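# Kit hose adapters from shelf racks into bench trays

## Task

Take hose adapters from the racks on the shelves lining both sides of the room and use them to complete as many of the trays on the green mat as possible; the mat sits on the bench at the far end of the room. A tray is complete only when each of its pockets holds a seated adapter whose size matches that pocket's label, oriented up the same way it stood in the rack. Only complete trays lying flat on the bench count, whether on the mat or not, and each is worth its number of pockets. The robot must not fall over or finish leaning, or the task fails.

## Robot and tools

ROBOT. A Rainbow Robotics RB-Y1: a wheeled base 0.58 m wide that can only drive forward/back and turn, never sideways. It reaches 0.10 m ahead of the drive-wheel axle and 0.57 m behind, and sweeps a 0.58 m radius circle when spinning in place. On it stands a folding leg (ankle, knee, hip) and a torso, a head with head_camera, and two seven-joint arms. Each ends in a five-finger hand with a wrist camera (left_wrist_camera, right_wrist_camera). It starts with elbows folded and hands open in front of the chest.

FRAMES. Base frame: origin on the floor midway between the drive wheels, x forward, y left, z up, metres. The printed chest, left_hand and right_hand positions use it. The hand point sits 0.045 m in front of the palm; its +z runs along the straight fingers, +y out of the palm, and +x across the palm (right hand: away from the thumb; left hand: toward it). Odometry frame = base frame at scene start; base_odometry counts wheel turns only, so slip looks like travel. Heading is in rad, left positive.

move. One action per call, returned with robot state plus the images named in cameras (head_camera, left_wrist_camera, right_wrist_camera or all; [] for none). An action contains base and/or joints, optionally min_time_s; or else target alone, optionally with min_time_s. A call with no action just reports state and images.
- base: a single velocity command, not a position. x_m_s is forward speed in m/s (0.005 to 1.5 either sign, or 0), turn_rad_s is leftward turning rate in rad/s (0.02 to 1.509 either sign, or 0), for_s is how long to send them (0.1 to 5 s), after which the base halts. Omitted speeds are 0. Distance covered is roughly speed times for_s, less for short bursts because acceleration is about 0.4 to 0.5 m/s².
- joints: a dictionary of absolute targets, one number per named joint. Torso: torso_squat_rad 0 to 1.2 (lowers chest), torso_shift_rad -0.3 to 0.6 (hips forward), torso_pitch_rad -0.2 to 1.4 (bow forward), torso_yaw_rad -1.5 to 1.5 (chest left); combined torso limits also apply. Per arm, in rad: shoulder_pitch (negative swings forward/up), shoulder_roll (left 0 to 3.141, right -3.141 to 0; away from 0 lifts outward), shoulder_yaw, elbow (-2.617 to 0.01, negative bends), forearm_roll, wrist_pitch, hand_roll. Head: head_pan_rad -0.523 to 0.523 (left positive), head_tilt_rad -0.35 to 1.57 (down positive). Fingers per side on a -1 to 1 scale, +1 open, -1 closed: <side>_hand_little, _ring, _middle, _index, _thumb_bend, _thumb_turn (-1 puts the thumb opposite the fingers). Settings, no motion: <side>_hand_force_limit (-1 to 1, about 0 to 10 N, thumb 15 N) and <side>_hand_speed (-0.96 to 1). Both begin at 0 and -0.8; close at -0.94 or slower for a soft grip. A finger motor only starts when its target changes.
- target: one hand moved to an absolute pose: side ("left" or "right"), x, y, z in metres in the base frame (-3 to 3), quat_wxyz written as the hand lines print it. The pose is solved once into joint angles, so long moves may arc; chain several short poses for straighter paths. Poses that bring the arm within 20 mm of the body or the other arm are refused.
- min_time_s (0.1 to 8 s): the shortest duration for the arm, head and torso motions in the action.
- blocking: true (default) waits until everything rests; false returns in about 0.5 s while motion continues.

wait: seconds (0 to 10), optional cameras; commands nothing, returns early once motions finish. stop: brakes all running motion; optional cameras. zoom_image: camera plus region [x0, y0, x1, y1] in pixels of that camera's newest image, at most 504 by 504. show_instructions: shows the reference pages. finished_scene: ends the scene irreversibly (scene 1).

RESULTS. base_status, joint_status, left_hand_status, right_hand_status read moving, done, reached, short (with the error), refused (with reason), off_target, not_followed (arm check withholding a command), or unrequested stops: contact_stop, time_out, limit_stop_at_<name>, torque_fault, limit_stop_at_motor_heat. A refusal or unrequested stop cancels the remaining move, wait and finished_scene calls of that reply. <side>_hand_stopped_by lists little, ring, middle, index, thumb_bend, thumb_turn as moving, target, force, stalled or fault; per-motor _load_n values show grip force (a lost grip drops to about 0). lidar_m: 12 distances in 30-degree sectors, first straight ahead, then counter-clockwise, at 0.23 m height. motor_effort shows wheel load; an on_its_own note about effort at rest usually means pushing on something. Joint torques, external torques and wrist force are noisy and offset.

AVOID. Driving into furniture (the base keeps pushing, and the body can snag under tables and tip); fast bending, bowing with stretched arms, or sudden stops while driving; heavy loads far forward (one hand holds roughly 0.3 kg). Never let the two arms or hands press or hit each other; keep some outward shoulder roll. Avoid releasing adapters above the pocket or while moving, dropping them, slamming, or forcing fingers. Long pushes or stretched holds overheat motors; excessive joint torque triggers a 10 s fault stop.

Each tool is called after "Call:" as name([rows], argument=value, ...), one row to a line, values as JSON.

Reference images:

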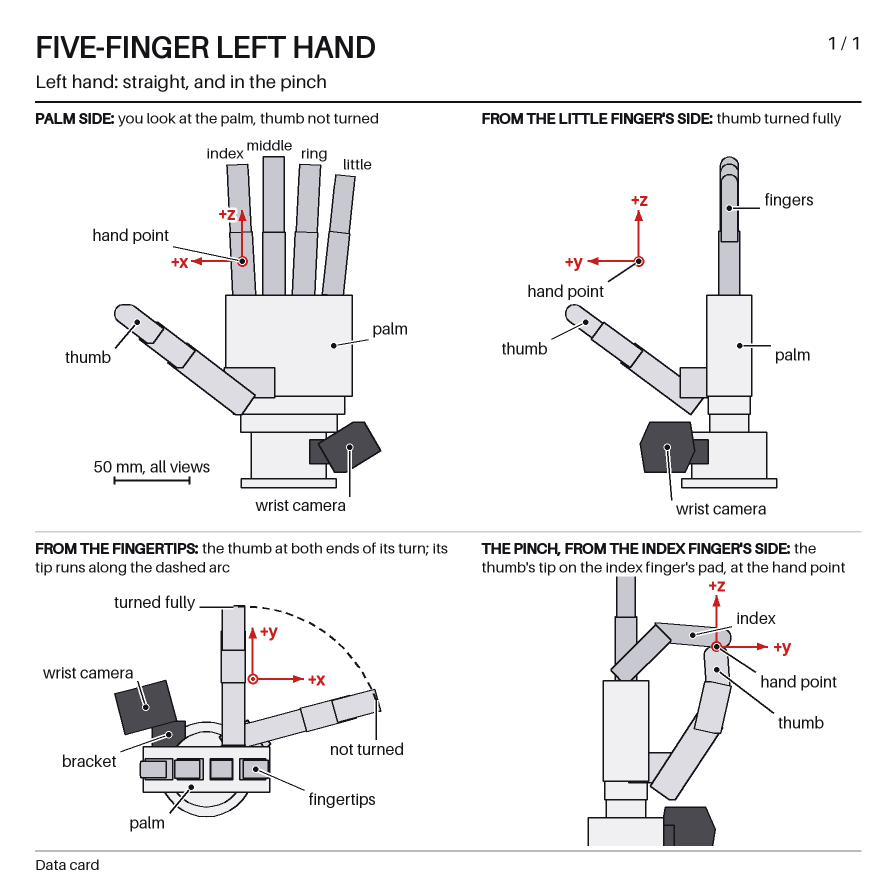

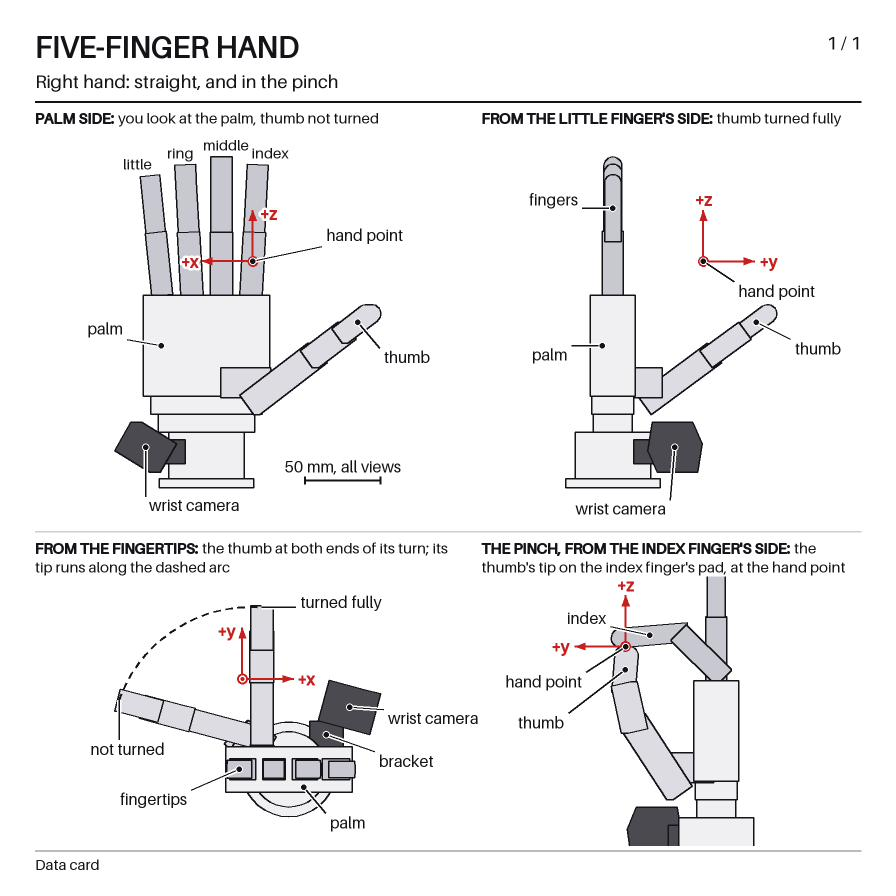

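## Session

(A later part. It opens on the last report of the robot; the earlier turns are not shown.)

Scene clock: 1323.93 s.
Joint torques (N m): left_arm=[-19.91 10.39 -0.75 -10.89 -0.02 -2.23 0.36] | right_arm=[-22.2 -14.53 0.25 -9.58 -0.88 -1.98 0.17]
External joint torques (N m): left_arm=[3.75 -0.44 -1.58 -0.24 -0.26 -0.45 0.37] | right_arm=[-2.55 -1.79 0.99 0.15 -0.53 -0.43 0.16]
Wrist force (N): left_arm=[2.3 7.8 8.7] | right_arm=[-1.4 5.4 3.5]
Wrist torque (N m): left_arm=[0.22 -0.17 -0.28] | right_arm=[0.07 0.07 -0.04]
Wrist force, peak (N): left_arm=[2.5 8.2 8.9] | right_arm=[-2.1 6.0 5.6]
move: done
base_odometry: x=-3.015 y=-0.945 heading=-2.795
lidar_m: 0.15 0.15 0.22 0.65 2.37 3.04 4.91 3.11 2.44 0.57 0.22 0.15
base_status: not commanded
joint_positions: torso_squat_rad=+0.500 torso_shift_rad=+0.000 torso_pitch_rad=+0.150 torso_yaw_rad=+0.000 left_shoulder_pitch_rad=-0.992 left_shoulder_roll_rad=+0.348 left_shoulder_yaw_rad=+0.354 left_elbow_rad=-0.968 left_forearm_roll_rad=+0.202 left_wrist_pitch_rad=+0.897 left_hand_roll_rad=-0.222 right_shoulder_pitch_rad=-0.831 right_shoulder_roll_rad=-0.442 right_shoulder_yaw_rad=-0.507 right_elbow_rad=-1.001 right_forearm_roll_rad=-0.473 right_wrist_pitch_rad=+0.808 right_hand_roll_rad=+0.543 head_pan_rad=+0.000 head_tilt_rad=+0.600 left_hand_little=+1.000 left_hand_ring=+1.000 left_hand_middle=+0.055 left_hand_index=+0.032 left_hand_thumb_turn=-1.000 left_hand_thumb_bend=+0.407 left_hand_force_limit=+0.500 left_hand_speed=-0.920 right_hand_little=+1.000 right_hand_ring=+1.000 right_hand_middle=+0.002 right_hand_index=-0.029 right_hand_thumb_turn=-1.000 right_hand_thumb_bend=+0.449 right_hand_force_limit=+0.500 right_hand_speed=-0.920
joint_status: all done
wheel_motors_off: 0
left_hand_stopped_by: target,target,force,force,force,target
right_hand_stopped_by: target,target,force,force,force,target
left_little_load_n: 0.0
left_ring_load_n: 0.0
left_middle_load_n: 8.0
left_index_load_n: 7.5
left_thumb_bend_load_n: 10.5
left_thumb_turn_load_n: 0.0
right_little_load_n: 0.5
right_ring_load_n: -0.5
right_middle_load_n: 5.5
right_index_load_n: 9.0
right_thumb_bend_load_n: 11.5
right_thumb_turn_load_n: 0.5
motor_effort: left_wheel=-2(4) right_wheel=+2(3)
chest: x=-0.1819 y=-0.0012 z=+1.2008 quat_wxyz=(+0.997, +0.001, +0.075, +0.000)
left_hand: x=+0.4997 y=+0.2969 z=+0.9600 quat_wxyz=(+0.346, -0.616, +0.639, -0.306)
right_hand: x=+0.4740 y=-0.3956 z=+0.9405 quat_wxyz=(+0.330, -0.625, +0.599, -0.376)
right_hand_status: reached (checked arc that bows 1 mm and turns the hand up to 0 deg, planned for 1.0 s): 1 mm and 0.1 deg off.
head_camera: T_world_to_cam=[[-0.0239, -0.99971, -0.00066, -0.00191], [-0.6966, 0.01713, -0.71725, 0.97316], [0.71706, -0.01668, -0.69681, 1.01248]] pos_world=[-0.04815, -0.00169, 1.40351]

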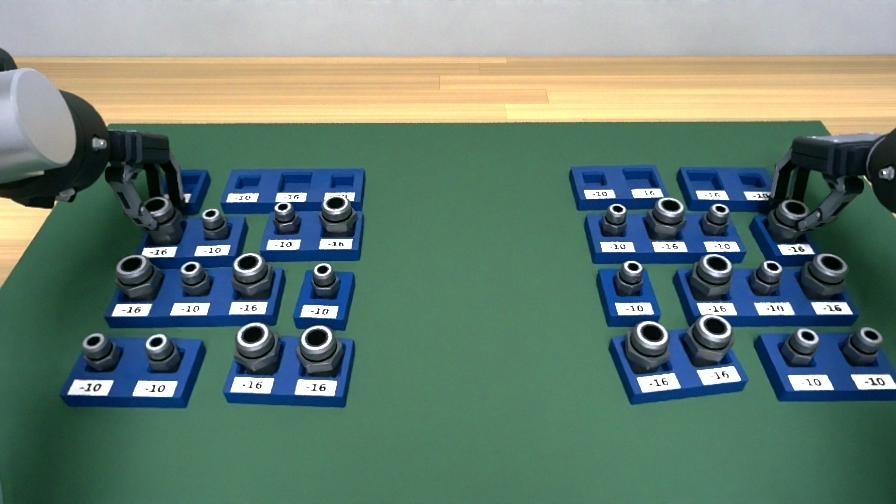

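Call:
move(target={"side":"left","x":0.4994,"y":0.2966,"z":0.9545,"quat_wxyz":[0.3454,-0.6159,0.6389,-0.3056]}, min_time_s=1.0)

Call:
move(target={"side":"right","x":0.4747,"y":-0.3955,"z":0.9375,"quat_wxyz":[0.3304,-0.6252,0.5987,-0.3763]}, min_time_s=1.0, cameras=["head_camera"])

Call:
zoom_image(camera="head_camera", region=[135, 195, 195, 255])

Call:
zoom_image(camera="head_camera", region=[755, 195, 815, 255])

Scene clock: 1325.57 s.
Joint torques (N m): left_arm=[-19.94 9.73 -0.54 -10.67 0.53 -2.03 -0.24] | right_arm=[-22.65 -14.48 0.38 -9.65 -0.85 -2.03 0.14]
External joint torques (N m): left_arm=[3.68 -1.07 -1.36 0 0.28 -0.25 -0.23] | right_arm=[-3 -1.75 1.12 0.08 -0.5 -0.48 0.13]
Wrist force (N): left_arm=[2.5 8.0 8.8] | right_arm=[-1.9 5.5 5.7]
Wrist torque (N m): left_arm=[0.26 -0.19 -0.45] | right_arm=[-0.11 0.17 -0.09]
Wrist force, peak (N): left_arm=[2.4 8.2 9.0] | right_arm=[-1.6 6.3 5.2]
move: done
base_odometry: x=-3.015 y=-0.945 heading=-2.795
lidar_m: 0.14 0.16 0.23 0.66 2.37 3.06 4.91 3.12 2.44 0.57 0.21 0.16
base_status: not commanded
joint_positions: torso_squat_rad=+0.500 torso_shift_rad=+0.000 torso_pitch_rad=+0.150 torso_yaw_rad=+0.000 left_shoulder_pitch_rad=-0.986 left_shoulder_roll_rad=+0.345 left_shoulder_yaw_rad=+0.353 left_elbow_rad=-0.960 left_forearm_roll_rad=+0.202 left_wrist_pitch_rad=+0.883 left_hand_roll_rad=-0.224 right_shoulder_pitch_rad=-0.831 right_shoulder_roll_rad=-0.442 right_shoulder_yaw_rad=-0.507 right_elbow_rad=-1.001 right_forearm_roll_rad=-0.473 right_wrist_pitch_rad=+0.808 right_hand_roll_rad=+0.543 head_pan_rad=+0.000 head_tilt_rad=+0.600 left_hand_little=+1.000 left_hand_ring=+1.000 left_hand_middle=+0.055 left_hand_index=+0.032 left_hand_thumb_turn=-1.000 left_hand_thumb_bend=+0.407 left_hand_force_limit=+0.500 left_hand_speed=-0.920 right_hand_little=+1.000 right_hand_ring=+1.000 right_hand_middle=+0.002 right_hand_index=-0.029 right_hand_thumb_turn=-1.000 right_hand_thumb_bend=+0.449 right_hand_force_limit=+0.500 right_hand_speed=-0.920
joint_status: all done
wheel_motors_off: 0
left_hand_stopped_by: target,target,force,force,force,target
right_hand_stopped_by: target,target,force,force,force,target
left_little_load_n: 0.0
left_ring_load_n: 0.0
left_middle_load_n: 8.0
left_index_load_n: 7.5
left_thumb_bend_load_n: 11.0
left_thumb_turn_load_n: 0.0
right_little_load_n: 0.0
right_ring_load_n: 0.0
right_middle_load_n: 5.5
right_index_load_n: 9.0
right_thumb_bend_load_n: 11.5
right_thumb_turn_load_n: 0.5
motor_effort: left_wheel=-3(7) right_wheel=+2(3)
chest: x=-0.1819 y=-0.0012 z=+1.2008 quat_wxyz=(+0.997, +0.001, +0.075, +0.000)
left_hand: x=+0.4994 y=+0.2968 z=+0.9550 quat_wxyz=(+0.346, -0.616, +0.639, -0.306)
left_hand_status: reached (checked arc that bows 0 mm and turns the hand up to 0 deg, planned for 1.0 s): 1 mm and 0.0 deg off.
right_hand: x=+0.4740 y=-0.3956 z=+0.9405 quat_wxyz=(+0.330, -0.625, +0.599, -0.376)
pictures: none

Scene clock: 1326.90 s.
Joint torques (N m): left_arm=[-19.69 10.14 -0.35 -10.32 0.46 -1.86 -0.31] | right_arm=[-20.14 -13.2 -0.34 -7.89 -0.62 -1.56 0.16]
External joint torques (N m): left_arm=[3.93 -0.66 -1.18 0.34 0.21 -0.08 -0.3] | right_arm=[-0.48 -0.46 0.39 1.85 -0.27 -0.01 0.15]
Wrist force (N): left_arm=[2.3 8.2 8.7] | right_arm=[-1.5 3.1 2.2]
Wrist torque (N m): left_arm=[0.29 -0.17 -0.46] | right_arm=[-0.10 0.19 -0.07]
Wrist force, peak (N): left_arm=[2.2 8.3 8.8] | right_arm=[-1.5 5.3 5.9]
move: done
base_odometry: x=-3.015 y=-0.945 heading=-2.795
lidar_m: 0.14 0.14 0.22 0.65 2.38 3.05 4.90 3.11 2.44 0.58 0.21 0.15
base_status: not commanded
joint_positions: torso_squat_rad=+0.500 torso_shift_rad=+0.000 torso_pitch_rad=+0.150 torso_yaw_rad=+0.000 left_shoulder_pitch_rad=-0.986 left_shoulder_roll_rad=+0.345 left_shoulder_yaw_rad=+0.353 left_elbow_rad=-0.960 left_forearm_roll_rad=+0.202 left_wrist_pitch_rad=+0.883 left_hand_roll_rad=-0.224 right_shoulder_pitch_rad=-0.831 right_shoulder_roll_rad=-0.442 right_shoulder_yaw_rad=-0.507 right_elbow_rad=-0.988 right_forearm_roll_rad=-0.478 right_wrist_pitch_rad=+0.796 right_hand_roll_rad=+0.552 head_pan_rad=+0.000 head_tilt_rad=+0.600 left_hand_little=+1.000 left_hand_ring=+1.000 left_hand_middle=+0.055 left_hand_index=+0.032 left_hand_thumb_turn=-1.000 left_hand_thumb_bend=+0.407 left_hand_force_limit=+0.500 left_hand_speed=-0.920 right_hand_little=+1.000 right_hand_ring=+1.000 right_hand_middle=+0.002 right_hand_index=-0.029 right_hand_thumb_turn=-1.000 right_hand_thumb_bend=+0.449 right_hand_force_limit=+0.500 right_hand_speed=-0.920
joint_status: all done
wheel_motors_off: 0
left_hand_stopped_by: target,target,force,force,force,target
right_hand_stopped_by: target,target,force,force,force,target
left_little_load_n: 0.0
left_ring_load_n: 0.0
left_middle_load_n: 8.0
left_index_load_n: 8.0
left_thumb_bend_load_n: 11.0
left_thumb_turn_load_n: 0.0
right_little_load_n: 0.0
right_ring_load_n: 0.0
right_middle_load_n: 6.0
right_index_load_n: 9.5
right_thumb_bend_load_n: 10.5
right_thumb_turn_load_n: 0.0
motor_effort: left_wheel=-3(6) right_wheel=+3(3)
chest: x=-0.1819 y=-0.0012 z=+1.2008 quat_wxyz=(+0.997, +0.001, +0.075, +0.000)
left_hand: x=+0.4994 y=+0.2968 z=+0.9550 quat_wxyz=(+0.346, -0.616, +0.639, -0.306)
right_hand: x=+0.4745 y=-0.3958 z=+0.9376 quat_wxyz=(+0.330, -0.625, +0.599, -0.376)
right_hand_status: reached (checked arc that bows 0 mm and turns the hand up to 0 deg, planned for 1.0 s): 0 mm and 0.0 deg off.
head_camera: T_world_to_cam=[[-0.0239, -0.99971, -0.00066, -0.00191], [-0.6966, 0.01713, -0.71725, 0.97316], [0.71706, -0.01668, -0.69681, 1.01248]] pos_world=[-0.04815, -0.00169, 1.40351]

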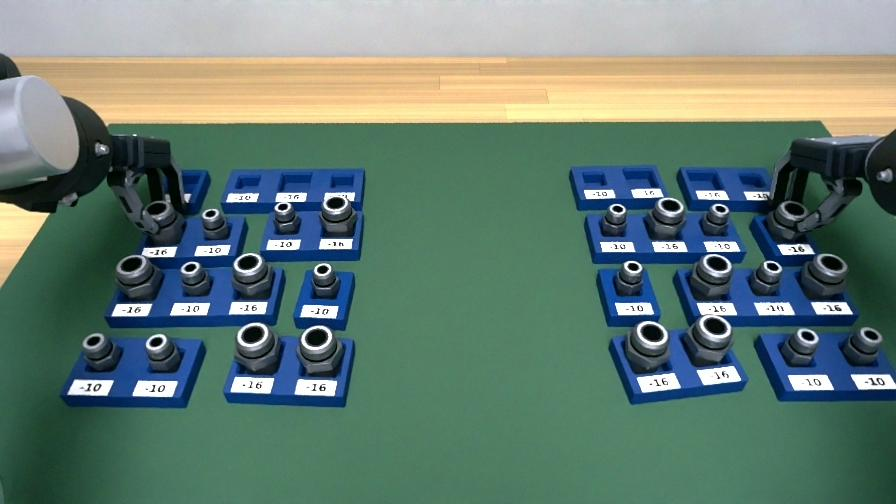

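Scaled by 8.400 from the camera's image (finer frame: 1280x720).

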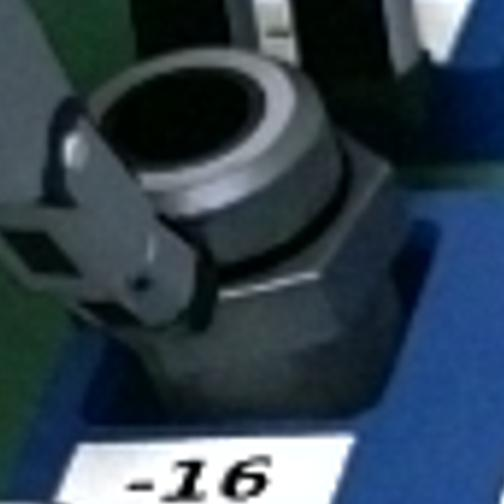

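Scaled by 8.400 from the camera's image (finer frame: 1280x720).

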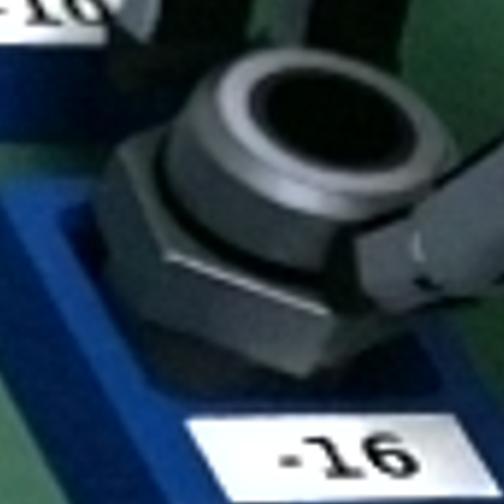

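Call:
move(joints={"right_hand_speed":-0.9,"right_hand_index":0.2,"right_hand_middle":0.2,"right_hand_thumb_bend":0.6})

Call:
move(target={"side":"left","x":0.4994,"y":0.2966,"z":0.9510,"quat_wxyz":[0.3454,-0.6159,0.6389,-0.3056]}, min_time_s=0.8, cameras=["head_camera"])

Call:
zoom_image(camera="head_camera", region=[135, 195, 195, 255])

Call:
zoom_image(camera="head_camera", region=[755, 195, 815, 255])

Scene clock: 1328.73 s.
Joint torques (N m): left_arm=[-19.24 10.14 -0.55 -10.52 0.55 -2.02 -0.24] | right_arm=[-20.68 -13.27 -0.31 -8.95 -0.58 -1.49 0.15]
External joint torques (N m): left_arm=[4.38 -0.66 -1.37 0.14 0.31 -0.24 -0.23] | right_arm=[-1.01 -0.53 0.42 0.78 -0.22 0.06 0.14]
Wrist force (N): left_arm=[2.1 7.8 8.6] | right_arm=[-1.4 4.1 3.8]
Wrist torque (N m): left_arm=[0.23 -0.14 -0.47] | right_arm=[0.00 0.06 -0.02]
Wrist force, peak (N): left_arm=[2.4 8.2 8.9] | right_arm=[-1.4 4.1 3.8]
move: done
base_odometry: x=-3.015 y=-0.945 heading=-2.795
lidar_m: 0.15 0.15 0.22 0.65 2.38 3.06 4.91 3.11 2.44 0.58 0.21 0.16
base_status: not commanded
joint_positions: torso_squat_rad=+0.500 torso_shift_rad=+0.000 torso_pitch_rad=+0.150 torso_yaw_rad=+0.000 left_shoulder_pitch_rad=-0.986 left_shoulder_roll_rad=+0.345 left_shoulder_yaw_rad=+0.353 left_elbow_rad=-0.960 left_forearm_roll_rad=+0.202 left_wrist_pitch_rad=+0.883 left_hand_roll_rad=-0.224 right_shoulder_pitch_rad=-0.831 right_shoulder_roll_rad=-0.442 right_shoulder_yaw_rad=-0.507 right_elbow_rad=-0.988 right_forearm_roll_rad=-0.478 right_wrist_pitch_rad=+0.796 right_hand_roll_rad=+0.552 head_pan_rad=+0.000 head_tilt_rad=+0.600 left_hand_little=+1.000 left_hand_ring=+1.000 left_hand_middle=+0.055 left_hand_index=+0.032 left_hand_thumb_turn=-1.000 left_hand_thumb_bend=+0.407 left_hand_force_limit=+0.500 left_hand_speed=-0.920 right_hand_little=+1.000 right_hand_ring=+1.000 right_hand_middle=+0.200 right_hand_index=+0.200 right_hand_thumb_turn=-1.000 right_hand_thumb_bend=+0.600 right_hand_force_limit=+0.500 right_hand_speed=-0.900
joint_status: all done
wheel_motors_off: 0
left_hand_stopped_by: target,target,force,force,force,target
right_hand_stopped_by: target,target,target,target,target,target
left_little_load_n: 0.0
left_ring_load_n: 0.0
left_middle_load_n: 8.0
left_index_load_n: 7.5
left_thumb_bend_load_n: 11.0
left_thumb_turn_load_n: 0.0
right_little_load_n: 0.0
right_ring_load_n: 0.0
right_middle_load_n: 0.0
right_index_load_n: 0.0
right_thumb_bend_load_n: 0.0
right_thumb_turn_load_n: 0.0
motor_effort: left_wheel=-3(5) right_wheel=+2(3)
chest: x=-0.1819 y=-0.0012 z=+1.2008 quat_wxyz=(+0.997, +0.001, +0.075, +0.000)
left_hand: x=+0.4994 y=+0.2968 z=+0.9550 quat_wxyz=(+0.346, -0.616, +0.639, -0.306)
right_hand: x=+0.4745 y=-0.3957 z=+0.9374 quat_wxyz=(+0.330, -0.625, +0.599, -0.376)
pictures: none

Scene clock: 1329.87 s.
Joint torques (N m): left_arm=[-19.42 10.82 0.04 -10.66 0.41 -2.01 -0.12] | right_arm=[-20.41 -13.43 -0.22 -8.87 -0.61 -1.63 0.2]
External joint torques (N m): left_arm=[4.19 0.03 -0.77 0.01 0.17 -0.22 -0.11] | right_arm=[-0.75 -0.69 0.52 0.86 -0.26 -0.08 0.19]
Wrist force (N): left_arm=[2.3 7.9 8.6] | right_arm=[-2.0 3.6 3.1]
Wrist torque (N m): left_arm=[0.27 -0.19 -0.46] | right_arm=[0.00 0.20 -0.11]
Wrist force, peak (N): left_arm=[2.6 8.3 9.0] | right_arm=[-1.4 3.9 4.4]
move: done
base_odometry: x=-3.015 y=-0.945 heading=-2.795
lidar_m: 0.14 0.16 0.22 0.65 2.37 3.03 4.92 3.11 2.45 0.57 0.22 0.16
base_status: not commanded
joint_positions: torso_squat_rad=+0.500 torso_shift_rad=+0.000 torso_pitch_rad=+0.150 torso_yaw_rad=+0.000 left_shoulder_pitch_rad=-0.984 left_shoulder_roll_rad=+0.343 left_shoulder_yaw_rad=+0.353 left_elbow_rad=-0.951 left_forearm_roll_rad=+0.203 left_wrist_pitch_rad=+0.871 left_hand_roll_rad=-0.227 right_shoulder_pitch_rad=-0.831 right_shoulder_roll_rad=-0.442 right_shoulder_yaw_rad=-0.507 right_elbow_rad=-0.988 right_forearm_roll_rad=-0.478 right_wrist_pitch_rad=+0.796 right_hand_roll_rad=+0.552 head_pan_rad=+0.000 head_tilt_rad=+0.600 left_hand_little=+1.000 left_hand_ring=+1.000 left_hand_middle=+0.055 left_hand_index=+0.032 left_hand_thumb_turn=-1.000 left_hand_thumb_bend=+0.407 left_hand_force_limit=+0.500 left_hand_speed=-0.920 right_hand_little=+1.000 right_hand_ring=+1.000 right_hand_middle=+0.200 right_hand_index=+0.200 right_hand_thumb_turn=-1.000 right_hand_thumb_bend=+0.600 right_hand_force_limit=+0.500 right_hand_speed=-0.900
joint_status: all done
wheel_motors_off: 0
left_hand_stopped_by: target,target,force,force,force,target
right_hand_stopped_by: target,target,target,target,target,target
left_little_load_n: 0.0
left_ring_load_n: 0.0
left_middle_load_n: 8.5
left_index_load_n: 7.5
left_thumb_bend_load_n: 11.0
left_thumb_turn_load_n: 0.0
right_little_load_n: 0.0
right_ring_load_n: 0.0
right_middle_load_n: 0.0
right_index_load_n: 0.0
right_thumb_bend_load_n: 0.5
right_thumb_turn_load_n: 0.0
motor_effort: left_wheel=-3(5) right_wheel=+3(3)
chest: x=-0.1819 y=-0.0012 z=+1.2008 quat_wxyz=(+0.997, +0.001, +0.075, +0.000)
left_hand: x=+0.4994 y=+0.2968 z=+0.9515 quat_wxyz=(+0.346, -0.616, +0.639, -0.306)
left_hand_status: reached (checked arc that bows 0 mm and turns the hand up to 0 deg, planned for 0.8 s): 0 mm and 0.0 deg off.
right_hand: x=+0.4745 y=-0.3957 z=+0.9374 quat_wxyz=(+0.330, -0.625, +0.599, -0.376)
head_camera: T_world_to_cam=[[-0.0239, -0.99971, -0.00066, -0.00191], [-0.6966, 0.01713, -0.71725, 0.97316], [0.71706, -0.01668, -0.69681, 1.01248]] pos_world=[-0.04815, -0.00169, 1.40351]

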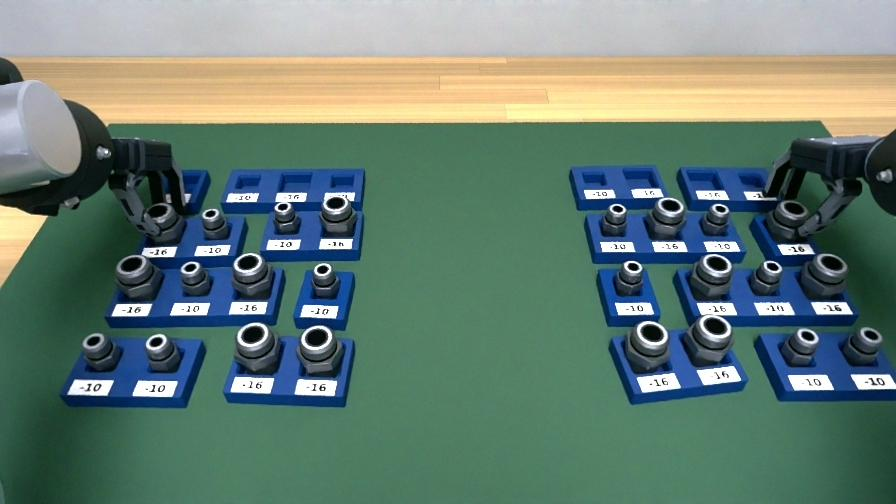

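Scaled by 8.400 from the camera's image (finer frame: 1280x720).

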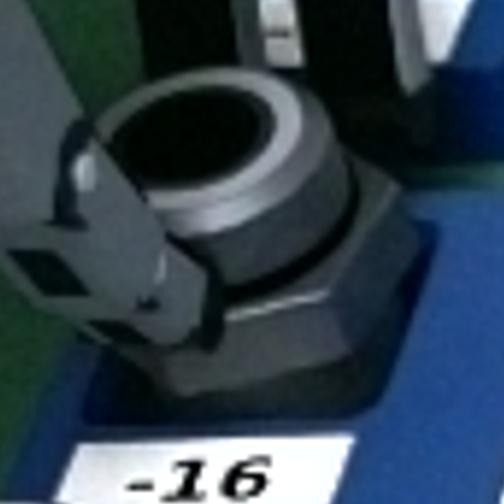

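Scaled by 8.400 from the camera's image (finer frame: 1280x720).

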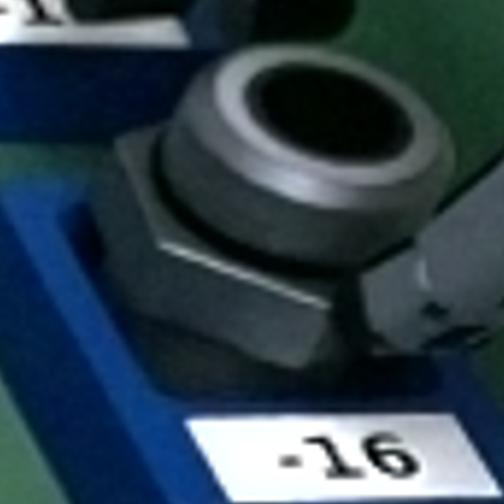

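Call:
move(target={"side":"left","x":0.4994,"y":0.2966,"z":0.9492,"quat_wxyz":[0.3454,-0.6159,0.6389,-0.3056]}, min_time_s=0.7)

Call:
move(target={"side":"right","x":0.4747,"y":-0.3957,"z":0.961,"quat_wxyz":[0.3304,-0.6252,0.5987,-0.3763]}, min_time_s=1.0)

Scene clock: 1331.10 s.
Joint torques (N m): left_arm=[-19.06 9.68 0.05 -9.94 0.33 -1.8 -0.29] | right_arm=[-20.54 -13.32 -0.44 -8.92 -0.6 -1.56 0.14]
External joint torques (N m): left_arm=[4.55 -1.11 -0.76 0.75 0.08 -0.02 -0.28] | right_arm=[-0.88 -0.58 0.29 0.82 -0.25 -0.01 0.13]
Wrist force (N): left_arm=[1.9 6.5 6.7] | right_arm=[-1.8 3.2 3.4]
Wrist torque (N m): left_arm=[0.23 -0.15 -0.45] | right_arm=[-0.12 0.18 -0.08]
Wrist force, peak (N): left_arm=[2.3 8.1 8.8] | right_arm=[-2.0 3.6 4.5]
move: done
base_odometry: x=-3.015 y=-0.945 heading=-2.795
lidar_m: 0.14 0.15 0.23 0.65 2.37 3.05 4.91 3.10 2.44 0.58 0.22 0.14
base_status: not commanded
joint_positions: torso_squat_rad=+0.500 torso_shift_rad=+0.000 torso_pitch_rad=+0.150 torso_yaw_rad=+0.000 left_shoulder_pitch_rad=-0.984 left_shoulder_roll_rad=+0.343 left_shoulder_yaw_rad=+0.353 left_elbow_rad=-0.945 left_forearm_roll_rad=+0.204 left_wrist_pitch_rad=+0.865 left_hand_roll_rad=-0.228 right_shoulder_pitch_rad=-0.831 right_shoulder_roll_rad=-0.442 right_shoulder_yaw_rad=-0.507 right_elbow_rad=-0.988 right_forearm_roll_rad=-0.478 right_wrist_pitch_rad=+0.796 right_hand_roll_rad=+0.552 head_pan_rad=+0.000 head_tilt_rad=+0.600 left_hand_little=+1.000 left_hand_ring=+1.000 left_hand_middle=+0.055 left_hand_index=+0.032 left_hand_thumb_turn=-1.000 left_hand_thumb_bend=+0.407 left_hand_force_limit=+0.500 left_hand_speed=-0.920 right_hand_little=+1.000 right_hand_ring=+1.000 right_hand_middle=+0.200 right_hand_index=+0.200 right_hand_thumb_turn=-1.000 right_hand_thumb_bend=+0.600 right_hand_force_limit=+0.500 right_hand_speed=-0.900
joint_status: all done
wheel_motors_off: 0
left_hand_stopped_by: target,target,force,force,force,target
right_hand_stopped_by: target,target,target,target,target,target
left_little_load_n: 0.0
left_ring_load_n: -0.5
left_middle_load_n: 8.5
left_index_load_n: 7.5
left_thumb_bend_load_n: 10.5
left_thumb_turn_load_n: -0.5
right_little_load_n: 0.0
right_ring_load_n: 0.0
right_middle_load_n: 0.0
right_index_load_n: 0.0
right_thumb_bend_load_n: 0.0
right_thumb_turn_load_n: 0.0
motor_effort: left_wheel=-1(5) right_wheel=+2(3)
chest: x=-0.1819 y=-0.0012 z=+1.2008 quat_wxyz=(+0.997, +0.001, +0.075, +0.000)
left_hand: x=+0.4996 y=+0.2968 z=+0.9499 quat_wxyz=(+0.346, -0.616, +0.639, -0.306)
left_hand_status: reached (checked arc that bows 0 mm and turns the hand up to 0 deg, planned for 0.7 s): 1 mm and 0.1 deg off.
right_hand: x=+0.4745 y=-0.3957 z=+0.9374 quat_wxyz=(+0.330, -0.625, +0.599, -0.376)
pictures: none

Scene clock: 1332.43 s.
Joint torques (N m): left_arm=[-19.17 9.13 0.21 -9.86 0.68 -1.86 -0.35] | right_arm=[-20.8 -15.98 0.52 -9.32 -0.32 -1.3 -0.45]
External joint torques (N m): left_arm=[4.44 -1.66 -0.6 0.82 0.43 -0.07 -0.34] | right_arm=[-1.04 -3.17 1.33 0.36 0.02 0.28 -0.45]
Wrist force (N): left_arm=[2.4 6.5 6.9] | right_arm=[-1.0 3.9 3.2]
Wrist torque (N m): left_arm=[0.21 -0.23 -0.43] | right_arm=[-0.01 0.02 -0.18]
Wrist force, peak (N): left_arm=[2.1 6.8 7.2] | right_arm=[-0.9 3.8 4.4]
move: done
base_odometry: x=-3.015 y=-0.945 heading=-2.795
lidar_m: 0.14 0.16 0.22 0.64 2.37 3.05 4.91 3.11 2.45 0.58 0.22 0.16
base_status: not commanded
joint_positions: torso_squat_rad=+0.500 torso_shift_rad=+0.000 torso_pitch_rad=+0.150 torso_yaw_rad=+0.000 left_shoulder_pitch_rad=-0.984 left_shoulder_roll_rad=+0.343 left_shoulder_yaw_rad=+0.353 left_elbow_rad=-0.945 left_forearm_roll_rad=+0.204 left_wrist_pitch_rad=+0.865 left_hand_roll_rad=-0.228 right_shoulder_pitch_rad=-0.843 right_shoulder_roll_rad=-0.454 right_shoulder_yaw_rad=-0.504 right_elbow_rad=-1.048 right_forearm_roll_rad=-0.454 right_wrist_pitch_rad=+0.866 right_hand_roll_rad=+0.507 head_pan_rad=+0.000 head_tilt_rad=+0.600 left_hand_little=+1.000 left_hand_ring=+1.000 left_hand_middle=+0.055 left_hand_index=+0.032 left_hand_thumb_turn=-1.000 left_hand_thumb_bend=+0.407 left_hand_force_limit=+0.500 left_hand_speed=-0.920 right_hand_little=+1.000 right_hand_ring=+1.000 right_hand_middle=+0.200 right_hand_index=+0.200 right_hand_thumb_turn=-1.000 right_hand_thumb_bend=+0.600 right_hand_force_limit=+0.500 right_hand_speed=-0.900
joint_status: all done
wheel_motors_off: 0
left_hand_stopped_by: target,target,force,force,force,target
right_hand_stopped_by: target,target,target,target,target,target
left_little_load_n: 0.0
left_ring_load_n: 0.0
left_middle_load_n: 8.5
left_index_load_n: 8.0
left_thumb_bend_load_n: 10.5
left_thumb_turn_load_n: -0.5
right_little_load_n: 0.0
right_ring_load_n: 0.0
right_middle_load_n: 0.0
right_index_load_n: 0.0
right_thumb_bend_load_n: 0.0
right_thumb_turn_load_n: 0.0
motor_effort: left_wheel=-3(5) right_wheel=+2(3)
chest: x=-0.1819 y=-0.0012 z=+1.2008 quat_wxyz=(+0.997, +0.001, +0.075, +0.000)
left_hand: x=+0.4996 y=+0.2968 z=+0.9499 quat_wxyz=(+0.346, -0.616, +0.639, -0.306)
right_hand: x=+0.4746 y=-0.3956 z=+0.9606 quat_wxyz=(+0.330, -0.625, +0.599, -0.376)
right_hand_status: reached (checked arc that bows 1 mm and turns the hand up to 0 deg, planned for 1.0 s): 0 mm and 0.1 deg off.
pictures: none

Call:
move(joints={"left_hand_speed":-0.9,"left_hand_index":0.2,"left_hand_middle":0.2,"left_hand_thumb_bend":0.6})

Call:
move(target={"side":"right","x":0.469,"y":-0.3957,"z":0.999,"quat_wxyz":[0.3304,-0.6252,0.5987,-0.3763]}, min_time_s=1.0)

Call:
move(target={"side":"left","x":0.4996,"y":0.2966,"z":0.973,"quat_wxyz":[0.3454,-0.6159,0.6389,-0.3056]}, min_time_s=1.0)

Call:
move(target={"side":"left","x":0.494,"y":0.2966,"z":1.01,"quat_wxyz":[0.3454,-0.6159,0.6389,-0.3056]}, min_time_s=1.0)

Call:
move(joints={"left_shoulder_pitch_rad":-0.807,"left_shoulder_roll_rad":0.25,"left_shoulder_yaw_rad":0.212,"left_elbow_rad":-2.176,"left_forearm_roll_rad":0.12,"left_wrist_pitch_rad":1.781,"left_hand_roll_rad":0.118,"right_shoulder_pitch_rad":-0.811,"right_shoulder_roll_rad":-0.255,"right_shoulder_yaw_rad":-0.201,"right_elbow_rad":-2.174,"right_forearm_roll_rad":-0.119,"right_wrist_pitch_rad":1.784,"right_hand_roll_rad":-0.127,"left_hand_index":0.16,"left_hand_middle":0.16,"left_hand_thumb_bend":0.54}, min_time_s=1.5, cameras=["head_camera"])

Call:
zoom_image(camera="head_camera", region=[110, 160, 250, 280])

Call:
zoom_image(camera="head_camera", region=[690, 160, 830, 280])

Scene clock: 1334.80 s.
Joint torques (N m): left_arm=[-18.95 10.16 0.01 -10.06 0.25 -1.68 -0.44] | right_arm=[-20.94 -16.04 0.18 -9.33 -0.28 -1.22 -0.44]
External joint torques (N m): left_arm=[4.66 -0.63 -0.8 0.62 0 0.1 -0.43] | right_arm=[-1.18 -3.22 0.98 0.34 0.06 0.36 -0.45]
Wrist force (N): left_arm=[2.2 6.3 7.3] | right_arm=[-1.5 3.0 4.2]
Wrist torque (N m): left_arm=[0.27 -0.20 -0.45] | right_arm=[-0.18 0.07 -0.22]
Wrist force, peak (N): left_arm=[2.2 6.8 7.6] | right_arm=[-1.4 3.4 4.6]
move: done
base_odometry: x=-3.015 y=-0.945 heading=-2.795
lidar_m: 0.14 0.15 0.21 0.64 2.36 3.06 4.91 3.11 2.44 0.58 0.22 0.16
base_status: not commanded
joint_positions: torso_squat_rad=+0.500 torso_shift_rad=+0.000 torso_pitch_rad=+0.150 torso_yaw_rad=+0.000 left_shoulder_pitch_rad=-0.984 left_shoulder_roll_rad=+0.343 left_shoulder_yaw_rad=+0.353 left_elbow_rad=-0.945 left_forearm_roll_rad=+0.204 left_wrist_pitch_rad=+0.865 left_hand_roll_rad=-0.228 right_shoulder_pitch_rad=-0.843 right_shoulder_roll_rad=-0.454 right_shoulder_yaw_rad=-0.504 right_elbow_rad=-1.048 right_forearm_roll_rad=-0.454 right_wrist_pitch_rad=+0.866 right_hand_roll_rad=+0.507 head_pan_rad=+0.000 head_tilt_rad=+0.600 left_hand_little=+1.000 left_hand_ring=+1.000 left_hand_middle=+0.200 left_hand_index=+0.200 left_hand_thumb_turn=-1.000 left_hand_thumb_bend=+0.600 left_hand_force_limit=+0.500 left_hand_speed=-0.900 right_hand_little=+1.000 right_hand_ring=+1.000 right_hand_middle=+0.200 right_hand_index=+0.200 right_hand_thumb_turn=-1.000 right_hand_thumb_bend=+0.600 right_hand_force_limit=+0.500 right_hand_speed=-0.900
joint_status: all done
wheel_motors_off: 0
left_hand_stopped_by: target,target,target,target,target,target
right_hand_stopped_by: target,target,target,target,target,target
left_little_load_n: 0.0
left_ring_load_n: -0.5
left_middle_load_n: 0.0
left_index_load_n: 0.0
left_thumb_bend_load_n: 0.0
left_thumb_turn_load_n: 0.0
right_little_load_n: 0.0
right_ring_load_n: 0.0
right_middle_load_n: 0.0
right_index_load_n: 0.0
right_thumb_bend_load_n: 0.0
right_thumb_turn_load_n: 0.5
motor_effort: left_wheel=-4(6) right_wheel=+1(3)
chest: x=-0.1819 y=-0.0012 z=+1.2008 quat_wxyz=(+0.997, +0.001, +0.075, +0.000)
left_hand: x=+0.4996 y=+0.2968 z=+0.9499 quat_wxyz=(+0.346, -0.616, +0.639, -0.306)
right_hand: x=+0.4746 y=-0.3956 z=+0.9606 quat_wxyz=(+0.330, -0.625, +0.599, -0.376)
pictures: none

Scene clock: 1336.13 s.
Joint torques (N m): left_arm=[-18.69 9.35 -0.01 -9.78 0.3 -1.87 -0.32] | right_arm=[-21.07 -15.74 0.03 -8.94 -0.29 -1.35 -0.43]
External joint torques (N m): left_arm=[4.92 -1.44 -0.82 0.9 0.05 -0.08 -0.31] | right_arm=[-1.4 -2.83 1.01 0.51 0.02 0.27 -0.44]
Wrist force (N): left_arm=[2.2 6.6 7.3] | right_arm=[-1.9 3.0 3.6]
Wrist torque (N m): left_arm=[0.31 -0.20 -0.43] | right_arm=[-0.16 0.19 -0.27]
Wrist force, peak (N): left_arm=[2.3 6.3 7.7] | right_arm=[-1.0 4.7 3.6]
move: done
base_odometry: x=-3.015 y=-0.945 heading=-2.795
lidar_m: 0.15 0.15 0.21 0.65 2.37 3.05 4.91 3.12 2.42 0.58 0.22 0.15
base_status: not commanded
joint_positions: torso_squat_rad=+0.500 torso_shift_rad=+0.000 torso_pitch_rad=+0.150 torso_yaw_rad=+0.000 left_shoulder_pitch_rad=-0.984 left_shoulder_roll_rad=+0.343 left_shoulder_yaw_rad=+0.353 left_elbow_rad=-0.945 left_forearm_roll_rad=+0.204 left_wrist_pitch_rad=+0.865 left_hand_roll_rad=-0.228 right_shoulder_pitch_rad=-0.852 right_shoulder_roll_rad=-0.476 right_shoulder_yaw_rad=-0.499 right_elbow_rad=-1.164 right_forearm_roll_rad=-0.428 right_wrist_pitch_rad=+0.989 right_hand_roll_rad=+0.440 head_pan_rad=+0.000 head_tilt_rad=+0.600 left_hand_little=+1.000 left_hand_ring=+1.000 left_hand_middle=+0.200 left_hand_index=+0.200 left_hand_thumb_turn=-1.000 left_hand_thumb_bend=+0.600 left_hand_force_limit=+0.500 left_hand_speed=-0.900 right_hand_little=+1.000 right_hand_ring=+1.000 right_hand_middle=+0.200 right_hand_index=+0.200 right_hand_thumb_turn=-1.000 right_hand_thumb_bend=+0.600 right_hand_force_limit=+0.500 right_hand_speed=-0.900
joint_status: all done
wheel_motors_off: 0
left_hand_stopped_by: target,target,target,target,target,target
right_hand_stopped_by: target,target,target,target,target,target
left_little_load_n: 0.0
left_ring_load_n: 0.0
left_middle_load_n: 0.0
left_index_load_n: 0.0
left_thumb_bend_load_n: 0.0
left_thumb_turn_load_n: 0.0
right_little_load_n: 0.0
right_ring_load_n: 0.0
right_middle_load_n: 0.5
right_index_load_n: 0.0
right_thumb_bend_load_n: 0.0
right_thumb_turn_load_n: 0.0
motor_effort: left_wheel=-2(5) right_wheel=+2(3)
chest: x=-0.1819 y=-0.0012 z=+1.2008 quat_wxyz=(+0.997, +0.001, +0.075, +0.000)
left_hand: x=+0.4996 y=+0.2968 z=+0.9499 quat_wxyz=(+0.346, -0.616, +0.639, -0.306)
right_hand: x=+0.4692 y=-0.3957 z=+0.9985 quat_wxyz=(+0.330, -0.625, +0.599, -0.376)
right_hand_status: reached (checked arc that bows 2 mm and turns the hand up to 1 deg, planned for 1.0 s): 1 mm and 0.1 deg off.
pictures: none

Scene clock: 1337.47 s.
Joint torques (N m): left_arm=[-21.63 11.97 -1.02 -11.13 -0.29 -1.33 0.11] | right_arm=[-20.84 -16.22 0.11 -8.94 -0.17 -1.37 -0.49]
External joint torques (N m): left_arm=[2.11 1.1 -1.89 -0.54 -0.53 0.45 0.12] | right_arm=[-1.17 -3.3 1.09 0.51 0.14 0.25 -0.5]
Wrist force (N): left_arm=[2.2 6.5 7.4] | right_arm=[-1.5 3.3 4.0]
Wrist torque (N m): left_arm=[0.30 -0.19 -0.27] | right_arm=[-0.13 0.09 -0.25]
Wrist force, peak (N): left_arm=[2.2 6.7 7.6] | right_arm=[-2.0 3.4 4.4]
move: done
base_odometry: x=-3.015 y=-0.945 heading=-2.795
lidar_m: 0.14 0.15 0.21 0.64 2.36 3.05 4.91 3.11 2.45 0.58 0.21 0.15
base_status: not commanded
joint_positions: torso_squat_rad=+0.500 torso_shift_rad=+0.000 torso_pitch_rad=+0.150 torso_yaw_rad=+0.000 left_shoulder_pitch_rad=-1.003 left_shoulder_roll_rad=+0.354 left_shoulder_yaw_rad=+0.353 left_elbow_rad=-0.995 left_forearm_roll_rad=+0.199 left_wrist_pitch_rad=+0.937 left_hand_roll_rad=-0.212 right_shoulder_pitch_rad=-0.852 right_shoulder_roll_rad=-0.476 right_shoulder_yaw_rad=-0.499 right_elbow_rad=-1.164 right_forearm_roll_rad=-0.428 right_wrist_pitch_rad=+0.989 right_hand_roll_rad=+0.440 head_pan_rad=+0.000 head_tilt_rad=+0.600 left_hand_little=+1.000 left_hand_ring=+1.000 left_hand_middle=+0.200 left_hand_index=+0.200 left_hand_thumb_turn=-1.000 left_hand_thumb_bend=+0.600 left_hand_force_limit=+0.500 left_hand_speed=-0.900 right_hand_little=+1.000 right_hand_ring=+1.000 right_hand_middle=+0.200 right_hand_index=+0.200 right_hand_thumb_turn=-1.000 right_hand_thumb_bend=+0.600 right_hand_force_limit=+0.500 right_hand_speed=-0.900
joint_status: all done
wheel_motors_off: 0
left_hand_stopped_by: target,target,target,target,target,target
right_hand_stopped_by: target,target,target,target,target,target
left_little_load_n: 0.0
left_ring_load_n: 0.0
left_middle_load_n: 0.0
left_index_load_n: -0.5
left_thumb_bend_load_n: 0.0
left_thumb_turn_load_n: 0.0
right_little_load_n: -0.5
right_ring_load_n: 0.0
right_middle_load_n: 0.0
right_index_load_n: 0.0
right_thumb_bend_load_n: 0.0
right_thumb_turn_load_n: 0.0
motor_effort: left_wheel=-3(5) right_wheel=+3(3)
chest: x=-0.1819 y=-0.0012 z=+1.2008 quat_wxyz=(+0.997, +0.001, +0.075, +0.000)
left_hand: x=+0.4997 y=+0.2966 z=+0.9730 quat_wxyz=(+0.345, -0.616, +0.639, -0.306)
left_hand_status: reached (checked arc that bows 1 mm and turns the hand up to 0 deg, planned for 1.0 s): 0 mm and 0.0 deg off.
right_hand: x=+0.4692 y=-0.3957 z=+0.9985 quat_wxyz=(+0.330, -0.625, +0.599, -0.376)
pictures: none

Scene clock: 1338.80 s.
Joint torques (N m): left_arm=[-20.96 11.66 -0.9 -10.98 0.01 -1.45 0.34] | right_arm=[-20.94 -16 -0.11 -9.12 -0.16 -1.35 -0.42]
External joint torques (N m): left_arm=[2.72 0.73 -1.9 -0.67 -0.21 0.34 0.35] | right_arm=[-1.27 -3.09 0.86 0.34 0.16 0.27 -0.43]
Wrist force (N): left_arm=[2.4 6.5 7.5] | right_arm=[-0.9 3.6 3.8]
Wrist torque (N m): left_arm=[0.27 -0.22 -0.25] | right_arm=[-0.04 0.03 -0.18]
Wrist force, peak (N): left_arm=[2.4 6.9 7.7] | right_arm=[-1.7 4.2 4.0]
move: done
base_odometry: x=-3.015 y=-0.945 heading=-2.795
lidar_m: 0.13 0.15 0.23 0.64 2.38 3.05 4.91 3.11 2.42 0.57 0.22 0.15
base_status: not commanded
joint_positions: torso_squat_rad=+0.500 torso_shift_rad=+0.000 torso_pitch_rad=+0.150 torso_yaw_rad=+0.000 left_shoulder_pitch_rad=-1.021 left_shoulder_roll_rad=+0.372 left_shoulder_yaw_rad=+0.352 left_elbow_rad=-1.099 left_forearm_roll_rad=+0.195 left_wrist_pitch_rad=+1.062 left_hand_roll_rad=-0.188 right_shoulder_pitch_rad=-0.852 right_shoulder_roll_rad=-0.476 right_shoulder_yaw_rad=-0.499 right_elbow_rad=-1.164 right_forearm_roll_rad=-0.428 right_wrist_pitch_rad=+0.989 right_hand_roll_rad=+0.440 head_pan_rad=+0.000 head_tilt_rad=+0.600 left_hand_little=+1.000 left_hand_ring=+1.000 left_hand_middle=+0.200 left_hand_index=+0.200 left_hand_thumb_turn=-1.000 left_hand_thumb_bend=+0.600 left_hand_force_limit=+0.500 left_hand_speed=-0.900 right_hand_little=+1.000 right_hand_ring=+1.000 right_hand_middle=+0.200 right_hand_index=+0.200 right_hand_thumb_turn=-1.000 right_hand_thumb_bend=+0.600 right_hand_force_limit=+0.500 right_hand_speed=-0.900
joint_status: all done
wheel_motors_off: 0
left_hand_stopped_by: target,target,target,target,target,target
right_hand_stopped_by: target,target,target,target,target,target
left_little_load_n: 0.0
left_ring_load_n: 0.0
left_middle_load_n: 0.0
left_index_load_n: 0.0
left_thumb_bend_load_n: 0.0
left_thumb_turn_load_n: 0.0
right_little_load_n: 0.0
right_ring_load_n: 0.0
right_middle_load_n: 0.0
right_index_load_n: 0.0
right_thumb_bend_load_n: 0.0
right_thumb_turn_load_n: 0.0
motor_effort: left_wheel=-2(4) right_wheel=+3(3)
chest: x=-0.1819 y=-0.0012 z=+1.2008 quat_wxyz=(+0.997, +0.001, +0.075, +0.000)
left_hand: x=+0.4943 y=+0.2966 z=+1.0099 quat_wxyz=(+0.345, -0.616, +0.639, -0.306)
left_hand_status: reached (checked arc that bows 1 mm and turns the hand up to 0 deg, planned for 1.0 s): 0 mm and 0.1 deg off.
right_hand: x=+0.4692 y=-0.3957 z=+0.9985 quat_wxyz=(+0.330, -0.625, +0.599, -0.376)
pictures: none

Scene clock: 1340.60 s.
Joint torques (N m): left_arm=[-14.14 5.87 0.92 -6.47 -0.48 -1.76 -0.1] | right_arm=[-16.24 -6.85 -1.1 -4.86 0.22 -1.61 -0.04]
External joint torques (N m): left_arm=[3.05 -0.13 -0.65 -0.74 -0.29 0.12 -0.09] | right_arm=[0.01 -0.95 0.21 0.38 -0.05 0.1 -0.05]
Wrist force (N): left_arm=[2.4 6.5 6.9] | right_arm=[-1.5 3.7 3.0]
Wrist torque (N m): left_arm=[0.28 -0.26 -0.25] | right_arm=[0.01 0.19 -0.23]
Wrist force, peak (N): left_arm=[2.3 6.5 8.3] | right_arm=[-1.7 4.2 4.2]
move: done
base_odometry: x=-3.015 y=-0.945 heading=-2.795
lidar_m: 0.14 0.16 0.22 0.64 2.37 3.05 4.92 3.11 2.44 0.56 0.22 0.15
base_status: not commanded
joint_positions: torso_squat_rad=+0.500 torso_shift_rad=+0.000 torso_pitch_rad=+0.150 torso_yaw_rad=+0.000 left_shoulder_pitch_rad=-0.807 left_shoulder_roll_rad=+0.250 left_shoulder_yaw_rad=+0.212 left_elbow_rad=-2.176 left_forearm_roll_rad=+0.120 left_wrist_pitch_rad=+1.781 left_hand_roll_rad=+0.118 right_shoulder_pitch_rad=-0.811 right_shoulder_roll_rad=-0.255 right_shoulder_yaw_rad=-0.201 right_elbow_rad=-2.174 right_forearm_roll_rad=-0.119 right_wrist_pitch_rad=+1.784 right_hand_roll_rad=-0.127 head_pan_rad=+0.000 head_tilt_rad=+0.600 left_hand_little=+1.000 left_hand_ring=+1.000 left_hand_middle=+0.160 left_hand_index=+0.160 left_hand_thumb_turn=-1.000 left_hand_thumb_bend=+0.540 left_hand_force_limit=+0.500 left_hand_speed=-0.900 right_hand_little=+1.000 right_hand_ring=+1.000 right_hand_middle=+0.200 right_hand_index=+0.200 right_hand_thumb_turn=-1.000 right_hand_thumb_bend=+0.600 right_hand_force_limit=+0.500 right_hand_speed=-0.900
joint_status: all done
wheel_motors_off: 0
left_hand_stopped_by: target,target,target,target,target,target
right_hand_stopped_by: target,target,target,target,target,target
left_little_load_n: 0.0
left_ring_load_n: 0.0
left_middle_load_n: 0.0
left_index_load_n: 0.0
left_thumb_bend_load_n: 0.0
left_thumb_turn_load_n: 0.0
right_little_load_n: 0.0
right_ring_load_n: 0.0
right_middle_load_n: 0.0
right_index_load_n: 0.0
right_thumb_bend_load_n: 0.0
right_thumb_turn_load_n: 0.0
motor_effort: left_wheel=-2(5) right_wheel=+2(3)
chest: x=-0.1818 y=-0.0011 z=+1.2008 quat_wxyz=(+0.997, +0.001, +0.075, +0.000)
left_hand: x=+0.3399 y=+0.1999 z=+1.1268 quat_wxyz=(+0.354, -0.612, +0.612, -0.354)
right_hand: x=+0.3399 y=-0.1999 z=+1.1263 quat_wxyz=(+0.353, -0.613, +0.612, -0.353)
head_camera: T_world_to_cam=[[-0.02398, -0.99971, -0.00059, -0.00201], [-0.69665, 0.01713, -0.7172, 0.97316], [0.71701, -0.01678, -0.69686, 1.01247]] pos_world=[-0.04805, -0.00169, 1.40351]

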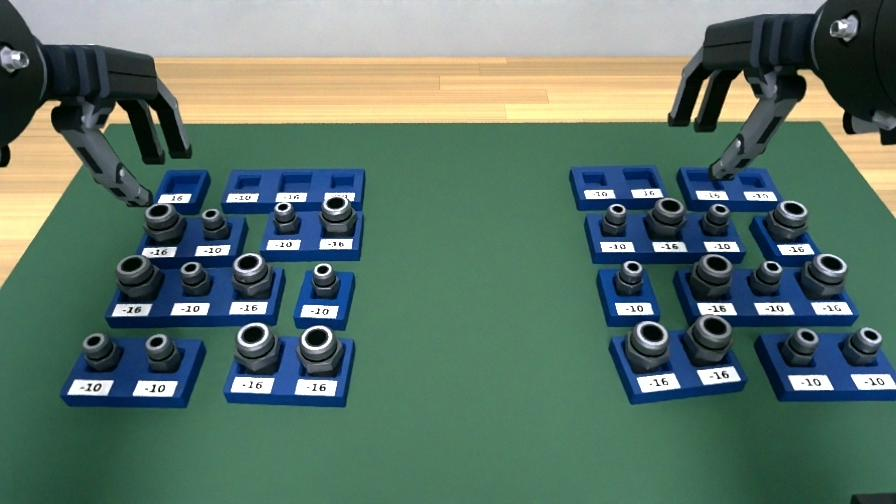

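Scaled by 3.600 from the camera's image (finer frame: 1280x720).

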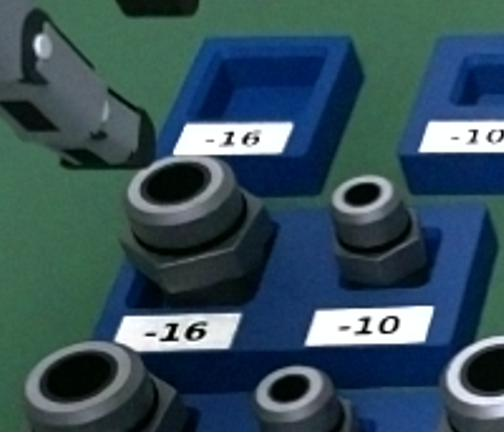

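Scaled by 3.600 from the camera's image (finer frame: 1280x720).

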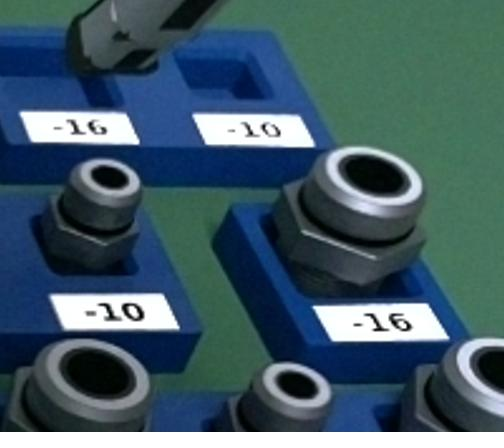

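Call:
move(base={"x_m_s": -0.39, "for_s": 0.85}, cameras=[])

Call:
move(base={"turn_rad_s": 0.341, "for_s": 1.0}, cameras=[])

Scene clock: 1344.03 s.
Joint torques (N m): left_arm=[-14.29 5.96 0.6 -5.92 -0.42 -1.67 0.15] | right_arm=[-17.14 -6.76 -1.2 -4.74 0.22 -1.67 -0.17]
External joint torques (N m): left_arm=[2.9 -0.04 -0.97 -0.19 -0.22 0.22 0.16] | right_arm=[-0.89 -0.86 0.1 0.5 -0.05 0.04 -0.18]
Wrist force (N): left_arm=[2.1 6.6 7.0] | right_arm=[-1.2 3.1 3.5]
Wrist torque (N m): left_arm=[0.28 -0.23 -0.26] | right_arm=[-0.11 0.09 -0.21]
Wrist force, peak (N): left_arm=[2.1 6.9 7.5] | right_arm=[-2.5 3.8 4.7]
move: done
base_odometry: x=-2.732 y=-0.842 heading=-2.796
lidar_m: 0.44 0.47 0.65 2.27 2.37 2.83 4.61 2.88 2.43 2.36 0.63 0.46
base_status: done (sent for 0.87 of 0.87 s)
joint_positions: torso_squat_rad=+0.500 torso_shift_rad=+0.000 torso_pitch_rad=+0.150 torso_yaw_rad=+0.000 left_shoulder_pitch_rad=-0.807 left_shoulder_roll_rad=+0.250 left_shoulder_yaw_rad=+0.212 left_elbow_rad=-2.176 left_forearm_roll_rad=+0.120 left_wrist_pitch_rad=+1.781 left_hand_roll_rad=+0.118 right_shoulder_pitch_rad=-0.811 right_shoulder_roll_rad=-0.255 right_shoulder_yaw_rad=-0.201 right_elbow_rad=-2.174 right_forearm_roll_rad=-0.119 right_wrist_pitch_rad=+1.784 right_hand_roll_rad=-0.127 head_pan_rad=+0.000 head_tilt_rad=+0.600 left_hand_little=+1.000 left_hand_ring=+1.000 left_hand_middle=+0.160 left_hand_index=+0.160 left_hand_thumb_turn=-1.000 left_hand_thumb_bend=+0.540 left_hand_force_limit=+0.500 left_hand_speed=-0.900 right_hand_little=+1.000 right_hand_ring=+1.000 right_hand_middle=+0.200 right_hand_index=+0.200 right_hand_thumb_turn=-1.000 right_hand_thumb_bend=+0.600 right_hand_force_limit=+0.500 right_hand_speed=-0.900
joint_status: not commanded
wheel_motors_off: 0
left_hand_stopped_by: target,target,target,target,target,target
right_hand_stopped_by: target,target,target,target,target,target
left_little_load_n: 0.0
left_ring_load_n: 0.0
left_middle_load_n: 0.0
left_index_load_n: 0.0
left_thumb_bend_load_n: 0.5
left_thumb_turn_load_n: 0.0
right_little_load_n: 0.0
right_ring_load_n: 0.0
right_middle_load_n: 0.0
right_index_load_n: 0.0
right_thumb_bend_load_n: 0.0
right_thumb_turn_load_n: 0.0
motor_effort: left_wheel=-8(30) right_wheel=+5(26)
chest: x=-0.1818 y=-0.0011 z=+1.2008 quat_wxyz=(+0.997, +0.001, +0.075, +0.000)
left_hand: x=+0.3399 y=+0.1999 z=+1.1269 quat_wxyz=(+0.354, -0.612, +0.612, -0.354)
right_hand: x=+0.3399 y=-0.1999 z=+1.1263 quat_wxyz=(+0.353, -0.613, +0.612, -0.353)

Scene clock: 1346.03 s.
Joint torques (N m): left_arm=[-14.11 5.44 1.19 -5.95 -0.39 -1.72 -0.02] | right_arm=[-16.6 -6.7 -0.99 -4.68 0.14 -1.61 0.02]
External joint torques (N m): left_arm=[3.07 -0.56 -0.39 -0.23 -0.2 0.17 -0.01] | right_arm=[-0.35 -0.8 0.31 0.56 -0.13 0.1 0.01]
Wrist force (N): left_arm=[2.0 6.9 7.2] | right_arm=[-0.9 3.5 4.2]
Wrist torque (N m): left_arm=[0.31 -0.20 -0.26] | right_arm=[-0.14 0.06 -0.22]
Wrist force, peak (N): left_arm=[2.1 7.0 7.3] | right_arm=[-1.2 4.5 4.8]
move: done
base_odometry: x=-2.732 y=-0.842 heading=-2.455
lidar_m: 0.45 0.56 1.11 2.29 2.81 4.61 3.61 2.60 2.35 0.79 0.50 0.44
base_status: done (sent for 1 of 1 s)
joint_positions: torso_squat_rad=+0.500 torso_shift_rad=+0.000 torso_pitch_rad=+0.150 torso_yaw_rad=+0.000 left_shoulder_pitch_rad=-0.807 left_shoulder_roll_rad=+0.250 left_shoulder_yaw_rad=+0.212 left_elbow_rad=-2.176 left_forearm_roll_rad=+0.120 left_wrist_pitch_rad=+1.781 left_hand_roll_rad=+0.118 right_shoulder_pitch_rad=-0.811 right_shoulder_roll_rad=-0.255 right_shoulder_yaw_rad=-0.201 right_elbow_rad=-2.174 right_forearm_roll_rad=-0.119 right_wrist_pitch_rad=+1.784 right_hand_roll_rad=-0.127 head_pan_rad=+0.000 head_tilt_rad=+0.600 left_hand_little=+1.000 left_hand_ring=+1.000 left_hand_middle=+0.160 left_hand_index=+0.160 left_hand_thumb_turn=-1.000 left_hand_thumb_bend=+0.540 left_hand_force_limit=+0.500 left_hand_speed=-0.900 right_hand_little=+1.000 right_hand_ring=+1.000 right_hand_middle=+0.200 right_hand_index=+0.200 right_hand_thumb_turn=-1.000 right_hand_thumb_bend=+0.600 right_hand_force_limit=+0.500 right_hand_speed=-0.900
joint_status: not commanded
wheel_motors_off: 0
left_hand_stopped_by: target,target,target,target,target,target
right_hand_stopped_by: target,target,target,target,target,target
left_little_load_n: 0.0
left_ring_load_n: 0.0
left_middle_load_n: 0.0
left_index_load_n: 0.0
left_thumb_bend_load_n: 0.0
left_thumb_turn_load_n: -0.5
right_little_load_n: 0.0
right_ring_load_n: 0.0
right_middle_load_n: 0.0
right_index_load_n: 0.0
right_thumb_bend_load_n: 0.0
right_thumb_turn_load_n: 0.0
motor_effort: left_wheel=+2(34) right_wheel=+6(21)
chest: x=-0.1818 y=-0.0011 z=+1.2008 quat_wxyz=(+0.997, +0.001, +0.075, +0.000)
left_hand: x=+0.3399 y=+0.2000 z=+1.1269 quat_wxyz=(+0.354, -0.612, +0.612, -0.354)
right_hand: x=+0.3399 y=-0.1999 z=+1.1263 quat_wxyz=(+0.353, -0.613, +0.612, -0.353)


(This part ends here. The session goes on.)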